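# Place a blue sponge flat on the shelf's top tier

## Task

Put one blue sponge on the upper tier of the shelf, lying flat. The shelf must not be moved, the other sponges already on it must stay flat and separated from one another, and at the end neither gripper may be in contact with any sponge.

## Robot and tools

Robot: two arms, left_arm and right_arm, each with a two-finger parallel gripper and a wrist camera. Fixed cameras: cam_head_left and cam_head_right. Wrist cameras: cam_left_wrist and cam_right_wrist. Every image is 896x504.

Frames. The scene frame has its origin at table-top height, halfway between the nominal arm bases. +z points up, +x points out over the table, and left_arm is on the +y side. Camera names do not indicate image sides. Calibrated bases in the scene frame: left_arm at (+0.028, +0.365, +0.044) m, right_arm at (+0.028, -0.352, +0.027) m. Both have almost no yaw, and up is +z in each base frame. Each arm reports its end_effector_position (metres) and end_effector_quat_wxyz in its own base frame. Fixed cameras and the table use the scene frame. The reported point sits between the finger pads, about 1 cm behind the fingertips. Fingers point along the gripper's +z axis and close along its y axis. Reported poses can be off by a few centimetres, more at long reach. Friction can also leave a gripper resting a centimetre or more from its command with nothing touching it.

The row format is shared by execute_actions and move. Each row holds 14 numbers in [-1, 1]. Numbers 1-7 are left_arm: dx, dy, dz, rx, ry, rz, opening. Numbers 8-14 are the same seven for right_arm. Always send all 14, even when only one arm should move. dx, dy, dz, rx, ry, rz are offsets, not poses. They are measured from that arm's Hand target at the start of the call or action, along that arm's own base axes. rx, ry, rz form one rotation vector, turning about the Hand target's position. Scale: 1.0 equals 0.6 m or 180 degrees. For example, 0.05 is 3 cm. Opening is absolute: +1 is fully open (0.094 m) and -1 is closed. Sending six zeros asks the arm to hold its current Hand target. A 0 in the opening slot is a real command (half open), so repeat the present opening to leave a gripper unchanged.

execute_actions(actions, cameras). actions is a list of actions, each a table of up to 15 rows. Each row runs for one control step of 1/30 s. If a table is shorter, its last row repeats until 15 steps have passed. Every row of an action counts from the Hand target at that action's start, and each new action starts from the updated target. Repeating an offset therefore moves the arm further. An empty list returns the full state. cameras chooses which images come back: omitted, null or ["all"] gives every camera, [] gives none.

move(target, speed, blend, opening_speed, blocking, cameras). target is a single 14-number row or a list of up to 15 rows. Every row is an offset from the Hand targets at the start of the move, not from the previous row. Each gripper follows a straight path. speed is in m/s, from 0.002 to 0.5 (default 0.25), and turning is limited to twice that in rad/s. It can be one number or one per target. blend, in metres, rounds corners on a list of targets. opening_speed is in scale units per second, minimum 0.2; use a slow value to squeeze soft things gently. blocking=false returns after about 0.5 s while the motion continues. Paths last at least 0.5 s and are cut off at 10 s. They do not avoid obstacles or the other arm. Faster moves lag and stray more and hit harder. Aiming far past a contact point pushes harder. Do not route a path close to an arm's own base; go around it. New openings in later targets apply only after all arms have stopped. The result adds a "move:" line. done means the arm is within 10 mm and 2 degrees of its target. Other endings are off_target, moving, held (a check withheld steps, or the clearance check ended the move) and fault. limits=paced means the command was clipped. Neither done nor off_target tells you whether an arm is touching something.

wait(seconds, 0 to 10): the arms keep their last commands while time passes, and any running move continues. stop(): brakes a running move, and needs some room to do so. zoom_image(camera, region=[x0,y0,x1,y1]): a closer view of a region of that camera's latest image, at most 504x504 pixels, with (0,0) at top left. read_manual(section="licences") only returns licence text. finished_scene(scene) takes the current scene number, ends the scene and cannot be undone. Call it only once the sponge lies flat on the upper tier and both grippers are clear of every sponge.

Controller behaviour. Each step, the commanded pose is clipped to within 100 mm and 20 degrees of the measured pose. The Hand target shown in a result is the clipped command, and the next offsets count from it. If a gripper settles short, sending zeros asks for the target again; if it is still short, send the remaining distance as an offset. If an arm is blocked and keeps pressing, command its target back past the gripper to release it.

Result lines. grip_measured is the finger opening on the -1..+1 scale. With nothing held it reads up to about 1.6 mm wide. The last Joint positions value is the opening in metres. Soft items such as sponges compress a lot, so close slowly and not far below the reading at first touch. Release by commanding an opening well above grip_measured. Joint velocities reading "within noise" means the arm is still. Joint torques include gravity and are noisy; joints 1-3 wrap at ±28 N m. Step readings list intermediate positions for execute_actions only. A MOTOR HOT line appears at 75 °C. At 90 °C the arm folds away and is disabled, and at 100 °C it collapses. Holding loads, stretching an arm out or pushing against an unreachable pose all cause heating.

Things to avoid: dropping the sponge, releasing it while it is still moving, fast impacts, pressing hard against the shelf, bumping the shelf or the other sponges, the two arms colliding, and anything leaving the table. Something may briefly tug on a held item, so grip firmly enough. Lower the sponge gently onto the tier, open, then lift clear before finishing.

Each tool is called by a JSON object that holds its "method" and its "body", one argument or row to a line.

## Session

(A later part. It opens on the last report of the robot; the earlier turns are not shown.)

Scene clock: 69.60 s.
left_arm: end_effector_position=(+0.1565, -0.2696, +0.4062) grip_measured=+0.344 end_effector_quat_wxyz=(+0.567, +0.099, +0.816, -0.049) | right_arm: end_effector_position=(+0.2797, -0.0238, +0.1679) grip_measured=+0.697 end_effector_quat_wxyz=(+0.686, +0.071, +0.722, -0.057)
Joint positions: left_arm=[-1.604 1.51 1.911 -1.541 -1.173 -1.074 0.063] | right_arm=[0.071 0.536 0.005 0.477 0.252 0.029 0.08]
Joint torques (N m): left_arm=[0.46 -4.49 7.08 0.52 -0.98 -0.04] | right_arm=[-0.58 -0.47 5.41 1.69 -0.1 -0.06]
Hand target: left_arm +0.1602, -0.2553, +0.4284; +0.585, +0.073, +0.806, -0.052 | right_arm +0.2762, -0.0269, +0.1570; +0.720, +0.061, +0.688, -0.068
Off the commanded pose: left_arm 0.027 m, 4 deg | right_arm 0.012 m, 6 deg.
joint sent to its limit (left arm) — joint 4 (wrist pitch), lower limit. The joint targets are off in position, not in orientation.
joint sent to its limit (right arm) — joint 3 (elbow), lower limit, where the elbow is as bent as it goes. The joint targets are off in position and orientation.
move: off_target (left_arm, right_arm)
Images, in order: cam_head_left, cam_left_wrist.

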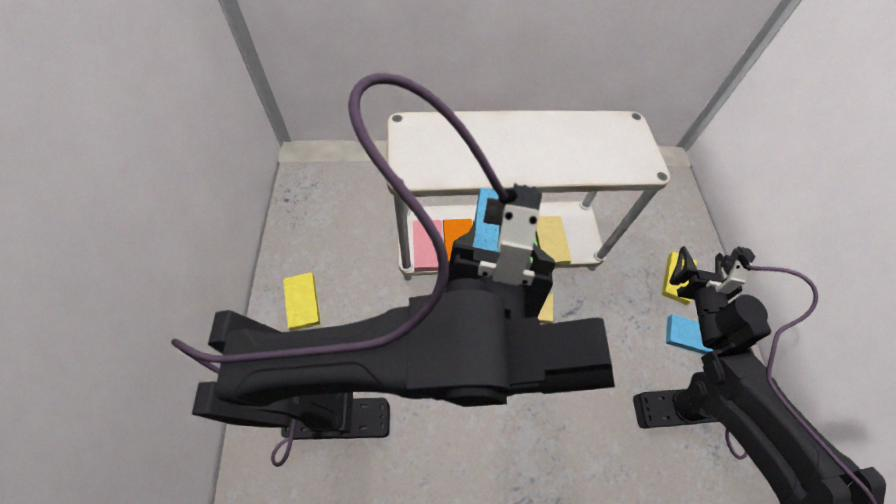

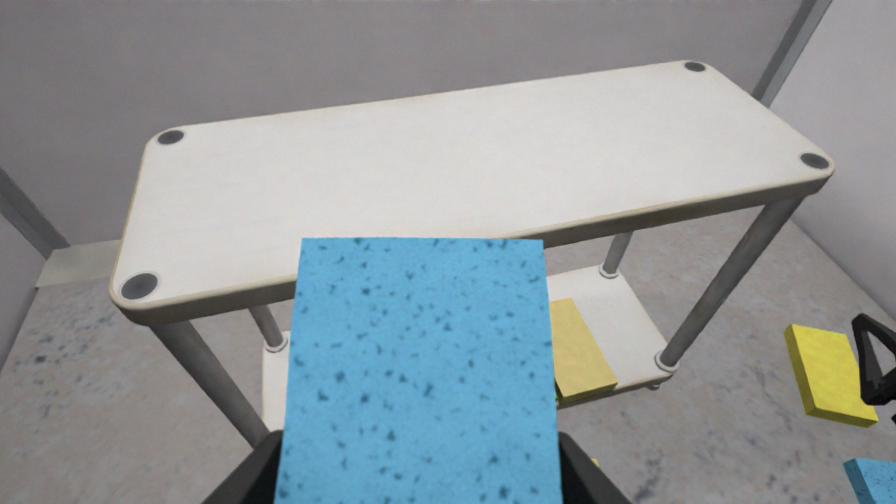

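{"method": "move", "body": {
  "target": [0.358,0.07,-0.03,0.018,0.104,0,0.14,0,0,0,0,0,0,0.7],
  "speed": 0.2,
  "cameras": ["cam_left_wrist"]
}}

{"method": "move", "body": {
  "target": [-0.005,0,-0.123,0,0,0,0.14,0,0,0,0,0,0,0.7],
  "speed": 0.12
}}

{"method": "zoom_image", "body": {
  "camera": "cam_head_right",
  "region": [340, 90, 500, 220]
}}

Scene clock: 72.30 s.
Off the commanded pose: left_arm 0.011 m, 1 deg | right_arm 0.012 m, 6 deg.
joint sent to its limit (right arm) — joint 3 (elbow), lower limit, where the elbow is as bent as it goes. The joint targets are off in position and orientation.
move: off_target (left_arm, right_arm)
Images, in order: cam_left_wrist.

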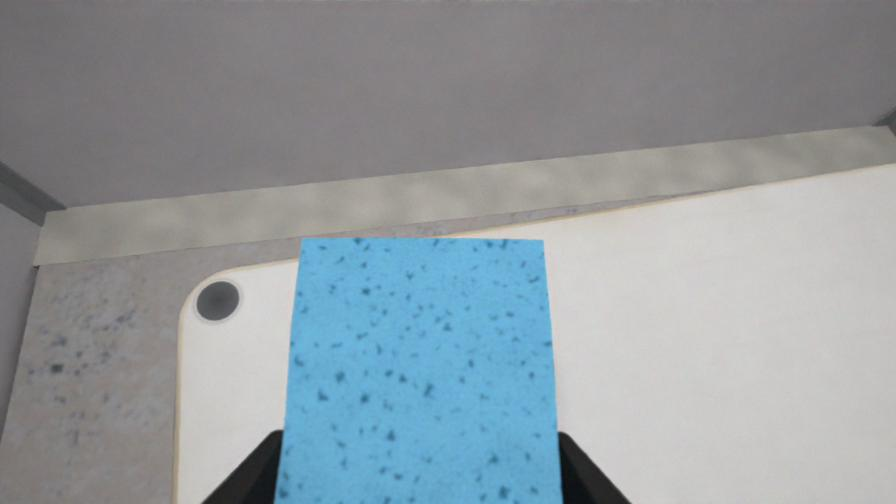

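Scene clock: 73.77 s.
left_arm: end_effector_position=(+0.3750, -0.2100, +0.3332) grip_measured=+0.344 end_effector_quat_wxyz=(+0.435, +0.075, +0.897, -0.034) | right_arm: end_effector_position=(+0.2797, -0.0238, +0.1679) grip_measured=+0.697 end_effector_quat_wxyz=(+0.686, +0.071, +0.722, -0.057)
Joint positions: left_arm=[-0.673 1.58 1.783 -0.94 -0.394 -0.329 0.063] | right_arm=[0.071 0.536 0.005 0.477 0.252 0.029 0.08]
Joint torques (N m): left_arm=[-0.43 -5.89 3.51 1.61 -0.11 0] | right_arm=[-0.59 -0.47 5.41 1.68 -0.1 -0.06]
Hand target: left_arm +0.3720, -0.2133, +0.3366; +0.444, +0.080, +0.892, -0.040 | right_arm +0.2762, -0.0269, +0.1570; +0.720, +0.061, +0.688, -0.068
Off the commanded pose: left_arm 0.006 m, 2 deg | right_arm 0.012 m, 6 deg.
joint sent to its limit (right arm) — joint 3 (elbow), lower limit, where the elbow is as bent as it goes. The joint targets are off in position and orientation.
move: off_target (right_arm)

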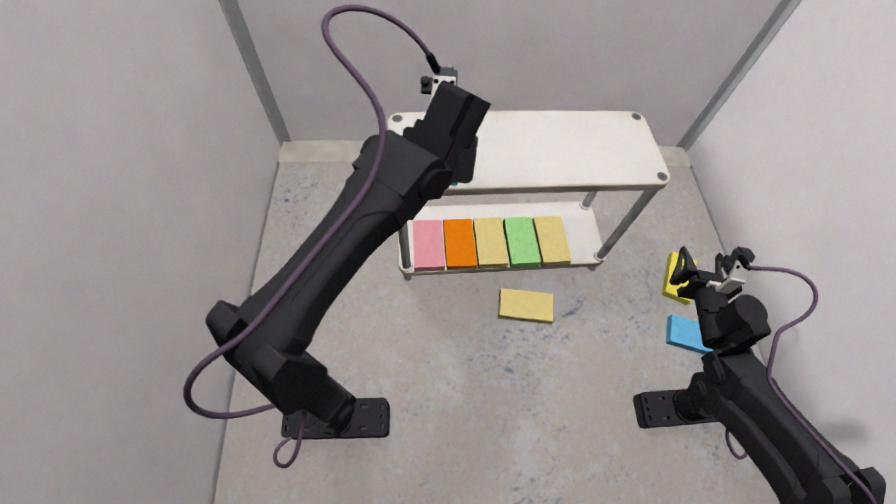

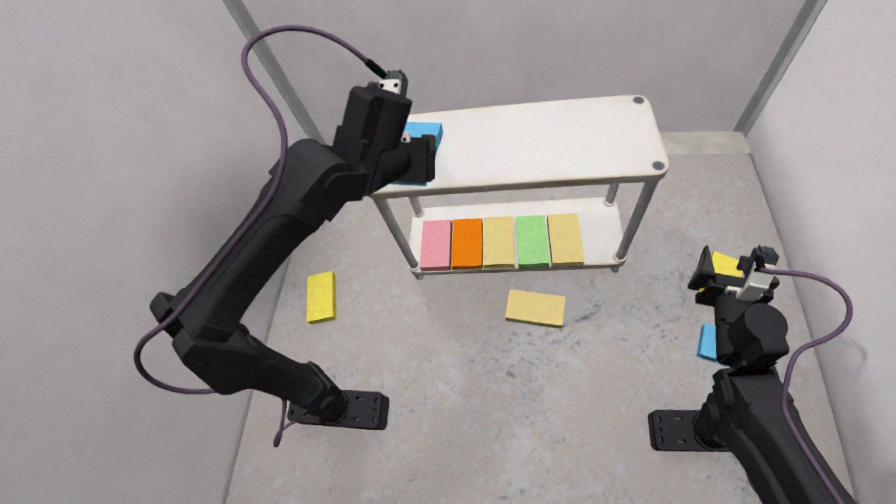

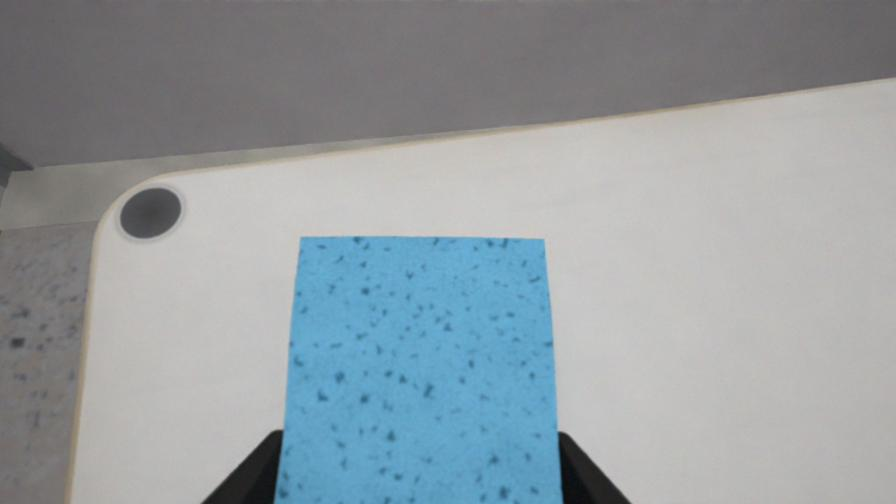

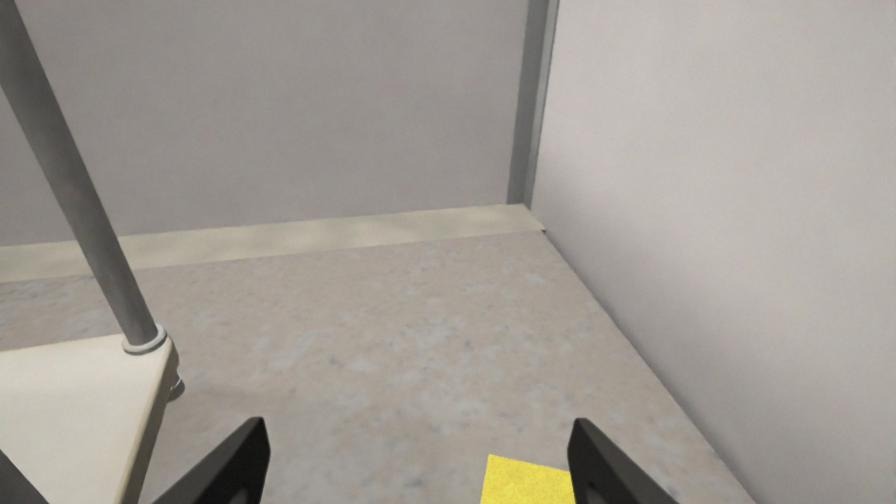

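Scaled by 3.150 from the camera's 896x504 image, which has a finer 1280x720 frame.

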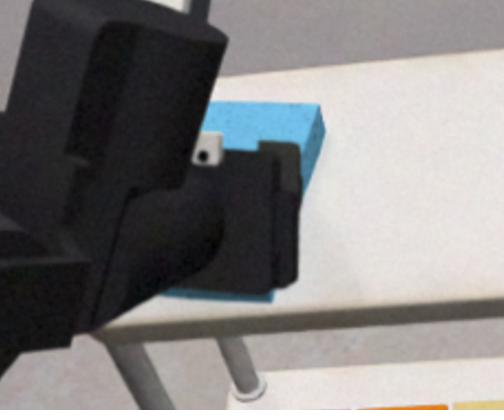

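{"method": "move", "body": {
  "target": [0,0,-0.02,0,0,0,0.14,0,0,0,0,0,0,0.7],
  "speed": 0.05,
  "cameras": ["cam_left_wrist"]
}}

Scene clock: 74.87 s.
left_arm: end_effector_position=(+0.3770, -0.2106, +0.3315) grip_measured=+0.344 end_effector_quat_wxyz=(+0.450, +0.074, +0.889, -0.036) | right_arm: end_effector_position=(+0.2797, -0.0238, +0.1679) grip_measured=+0.697 end_effector_quat_wxyz=(+0.686, +0.071, +0.722, -0.057)
Joint positions: left_arm=[-0.676 1.553 1.72 -0.868 -0.406 -0.318 0.063] | right_arm=[0.071 0.536 0.005 0.477 0.252 0.029 0.08]
Joint torques (N m): left_arm=[-0.42 -5.34 2.97 1.44 -0.1 0.01] | right_arm=[-0.59 -0.47 5.41 1.69 -0.1 -0.06]
Hand target: left_arm +0.3720, -0.2133, +0.3246; +0.444, +0.080, +0.892, -0.040 | right_arm +0.2762, -0.0269, +0.1570; +0.720, +0.061, +0.688, -0.068
Off the commanded pose: left_arm 0.009 m, 1 deg | right_arm 0.012 m, 6 deg.
joint sent to its limit (right arm) — joint 3 (elbow), lower limit, where the elbow is as bent as it goes. The joint targets are off in position and orientation.
move: off_target (right_arm)
Images, in order: cam_left_wrist.

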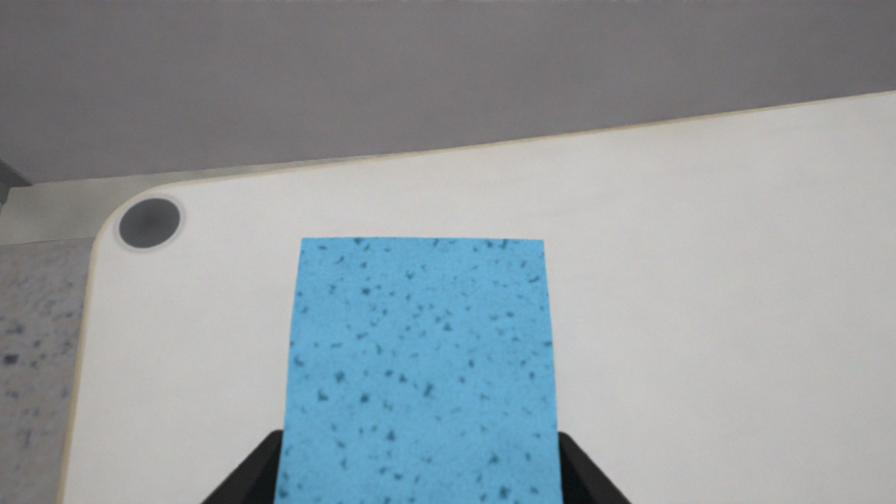

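{"method": "move", "body": {
  "target": [0,0,0.006,0,0,0,0.8,0,0,0,0,0,0,0.7],
  "opening_speed": 0.6,
  "speed": 0.05,
  "cameras": ["cam_left_wrist"]
}}

{"method": "move", "body": {
  "target": [
    [0.0,-0.004,0.14,0,0,0,0.8,0,0,0,0,0,0,0.7],
    [-0.17,-0.01,0.17,0,0,0,0.8,0,0,0,0,0,0,0.7]
  ],
  "speed": 0.15
}}

Scene clock: 76.63 s.
Off the commanded pose: left_arm 0.005 m, 1 deg | right_arm 0.012 m, 6 deg.
joint sent to its limit (right arm) — joint 3 (elbow), lower limit, where the elbow is as bent as it goes. The joint targets are off in position and orientation.
move: off_target (right_arm)
Images, in order: cam_left_wrist.

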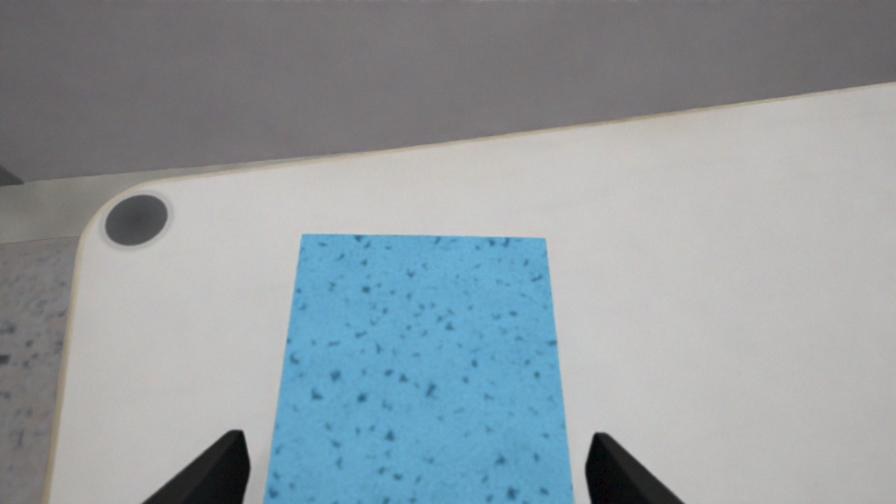

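Scene clock: 79.07 s.
left_arm: end_effector_position=(+0.2730, -0.2343, +0.4144) grip_measured=+0.797 end_effector_quat_wxyz=(+0.428, +0.098, +0.898, -0.042) | right_arm: end_effector_position=(+0.2797, -0.0238, +0.1679) grip_measured=+0.697 end_effector_quat_wxyz=(+0.686, +0.071, +0.722, -0.057)
Joint positions: left_arm=[-0.985 1.667 2.331 -1.515 -0.576 -0.545 0.084] | right_arm=[0.071 0.536 0.005 0.477 0.252 0.029 0.08]
Joint torques (N m): left_arm=[-0.29 -4.68 6.83 0.95 -0.56 -0.07] | right_arm=[-0.58 -0.47 5.41 1.69 -0.1 -0.06]
Hand target: left_arm +0.2700, -0.2193, +0.4302; +0.444, +0.080, +0.892, -0.040 | right_arm +0.2762, -0.0269, +0.1570; +0.720, +0.061, +0.688, -0.068
Off the commanded pose: left_arm 0.022 m, 3 deg | right_arm 0.012 m, 6 deg.
joint sent to its limit (right arm) — joint 3 (elbow), lower limit, where the elbow is as bent as it goes. The joint targets are off in position and orientation.
move: off_target (left_arm, right_arm)

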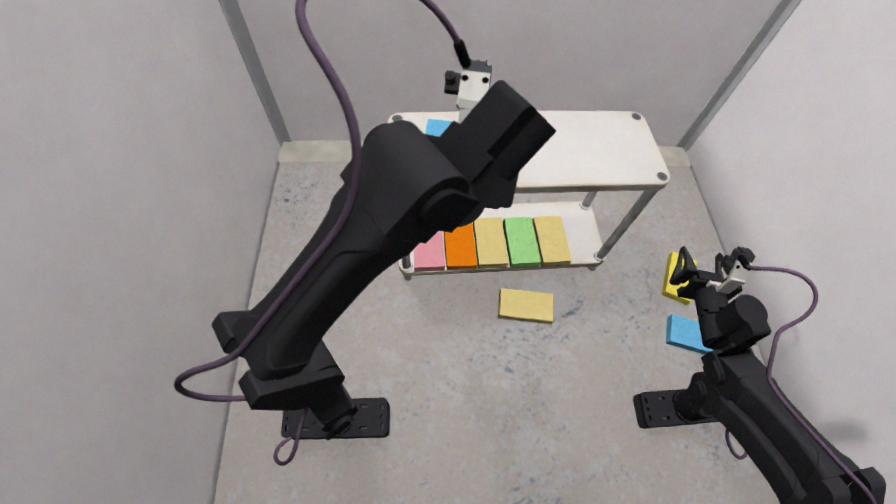

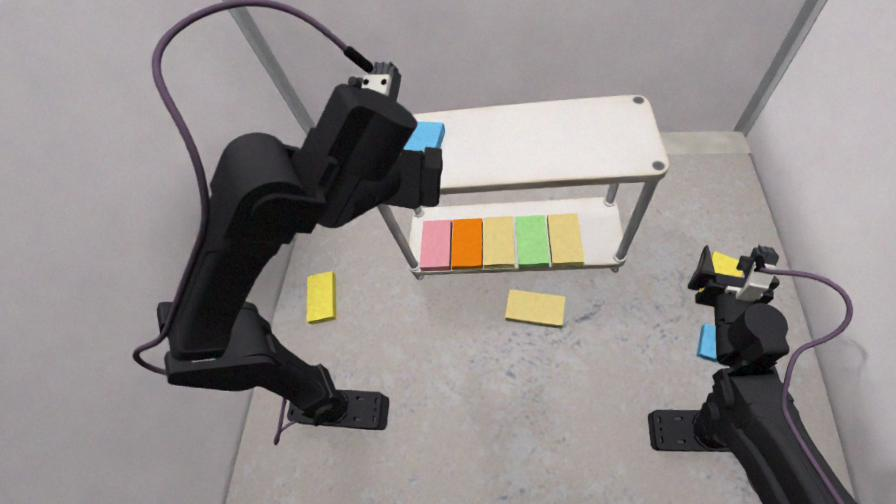

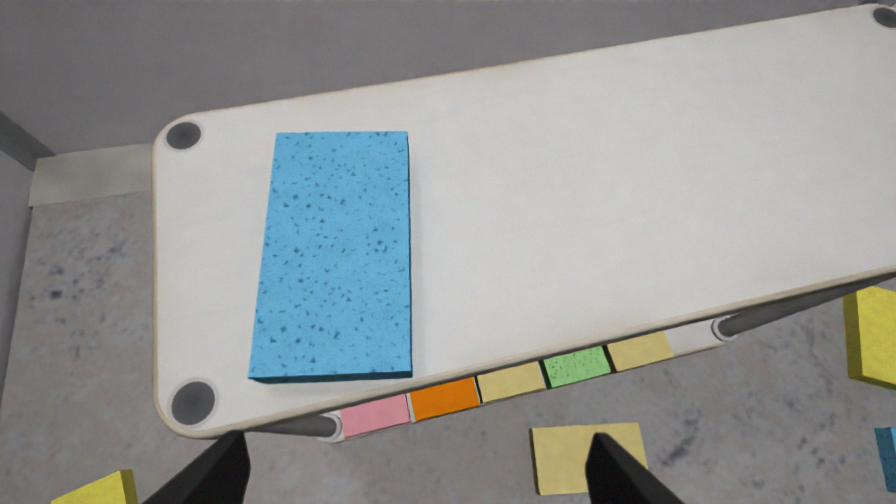

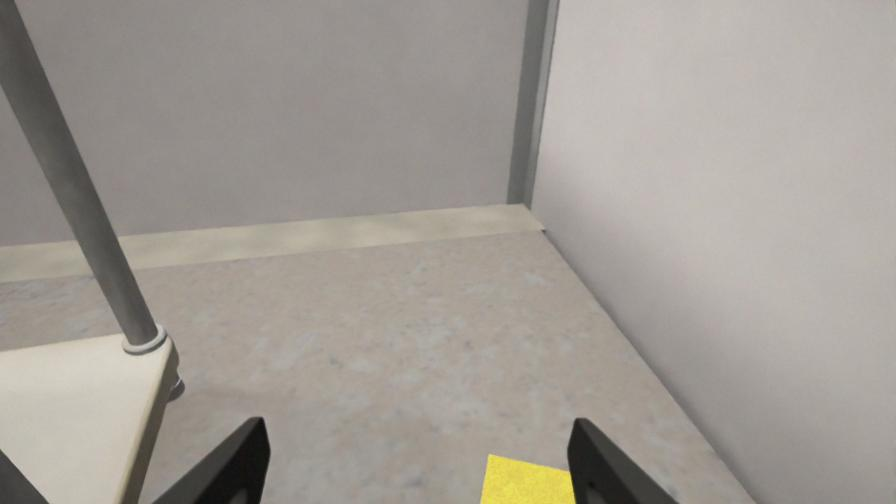

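{"method": "finished_scene", "body": {
  "scene": 3
}}

The scene is finished: the task was done.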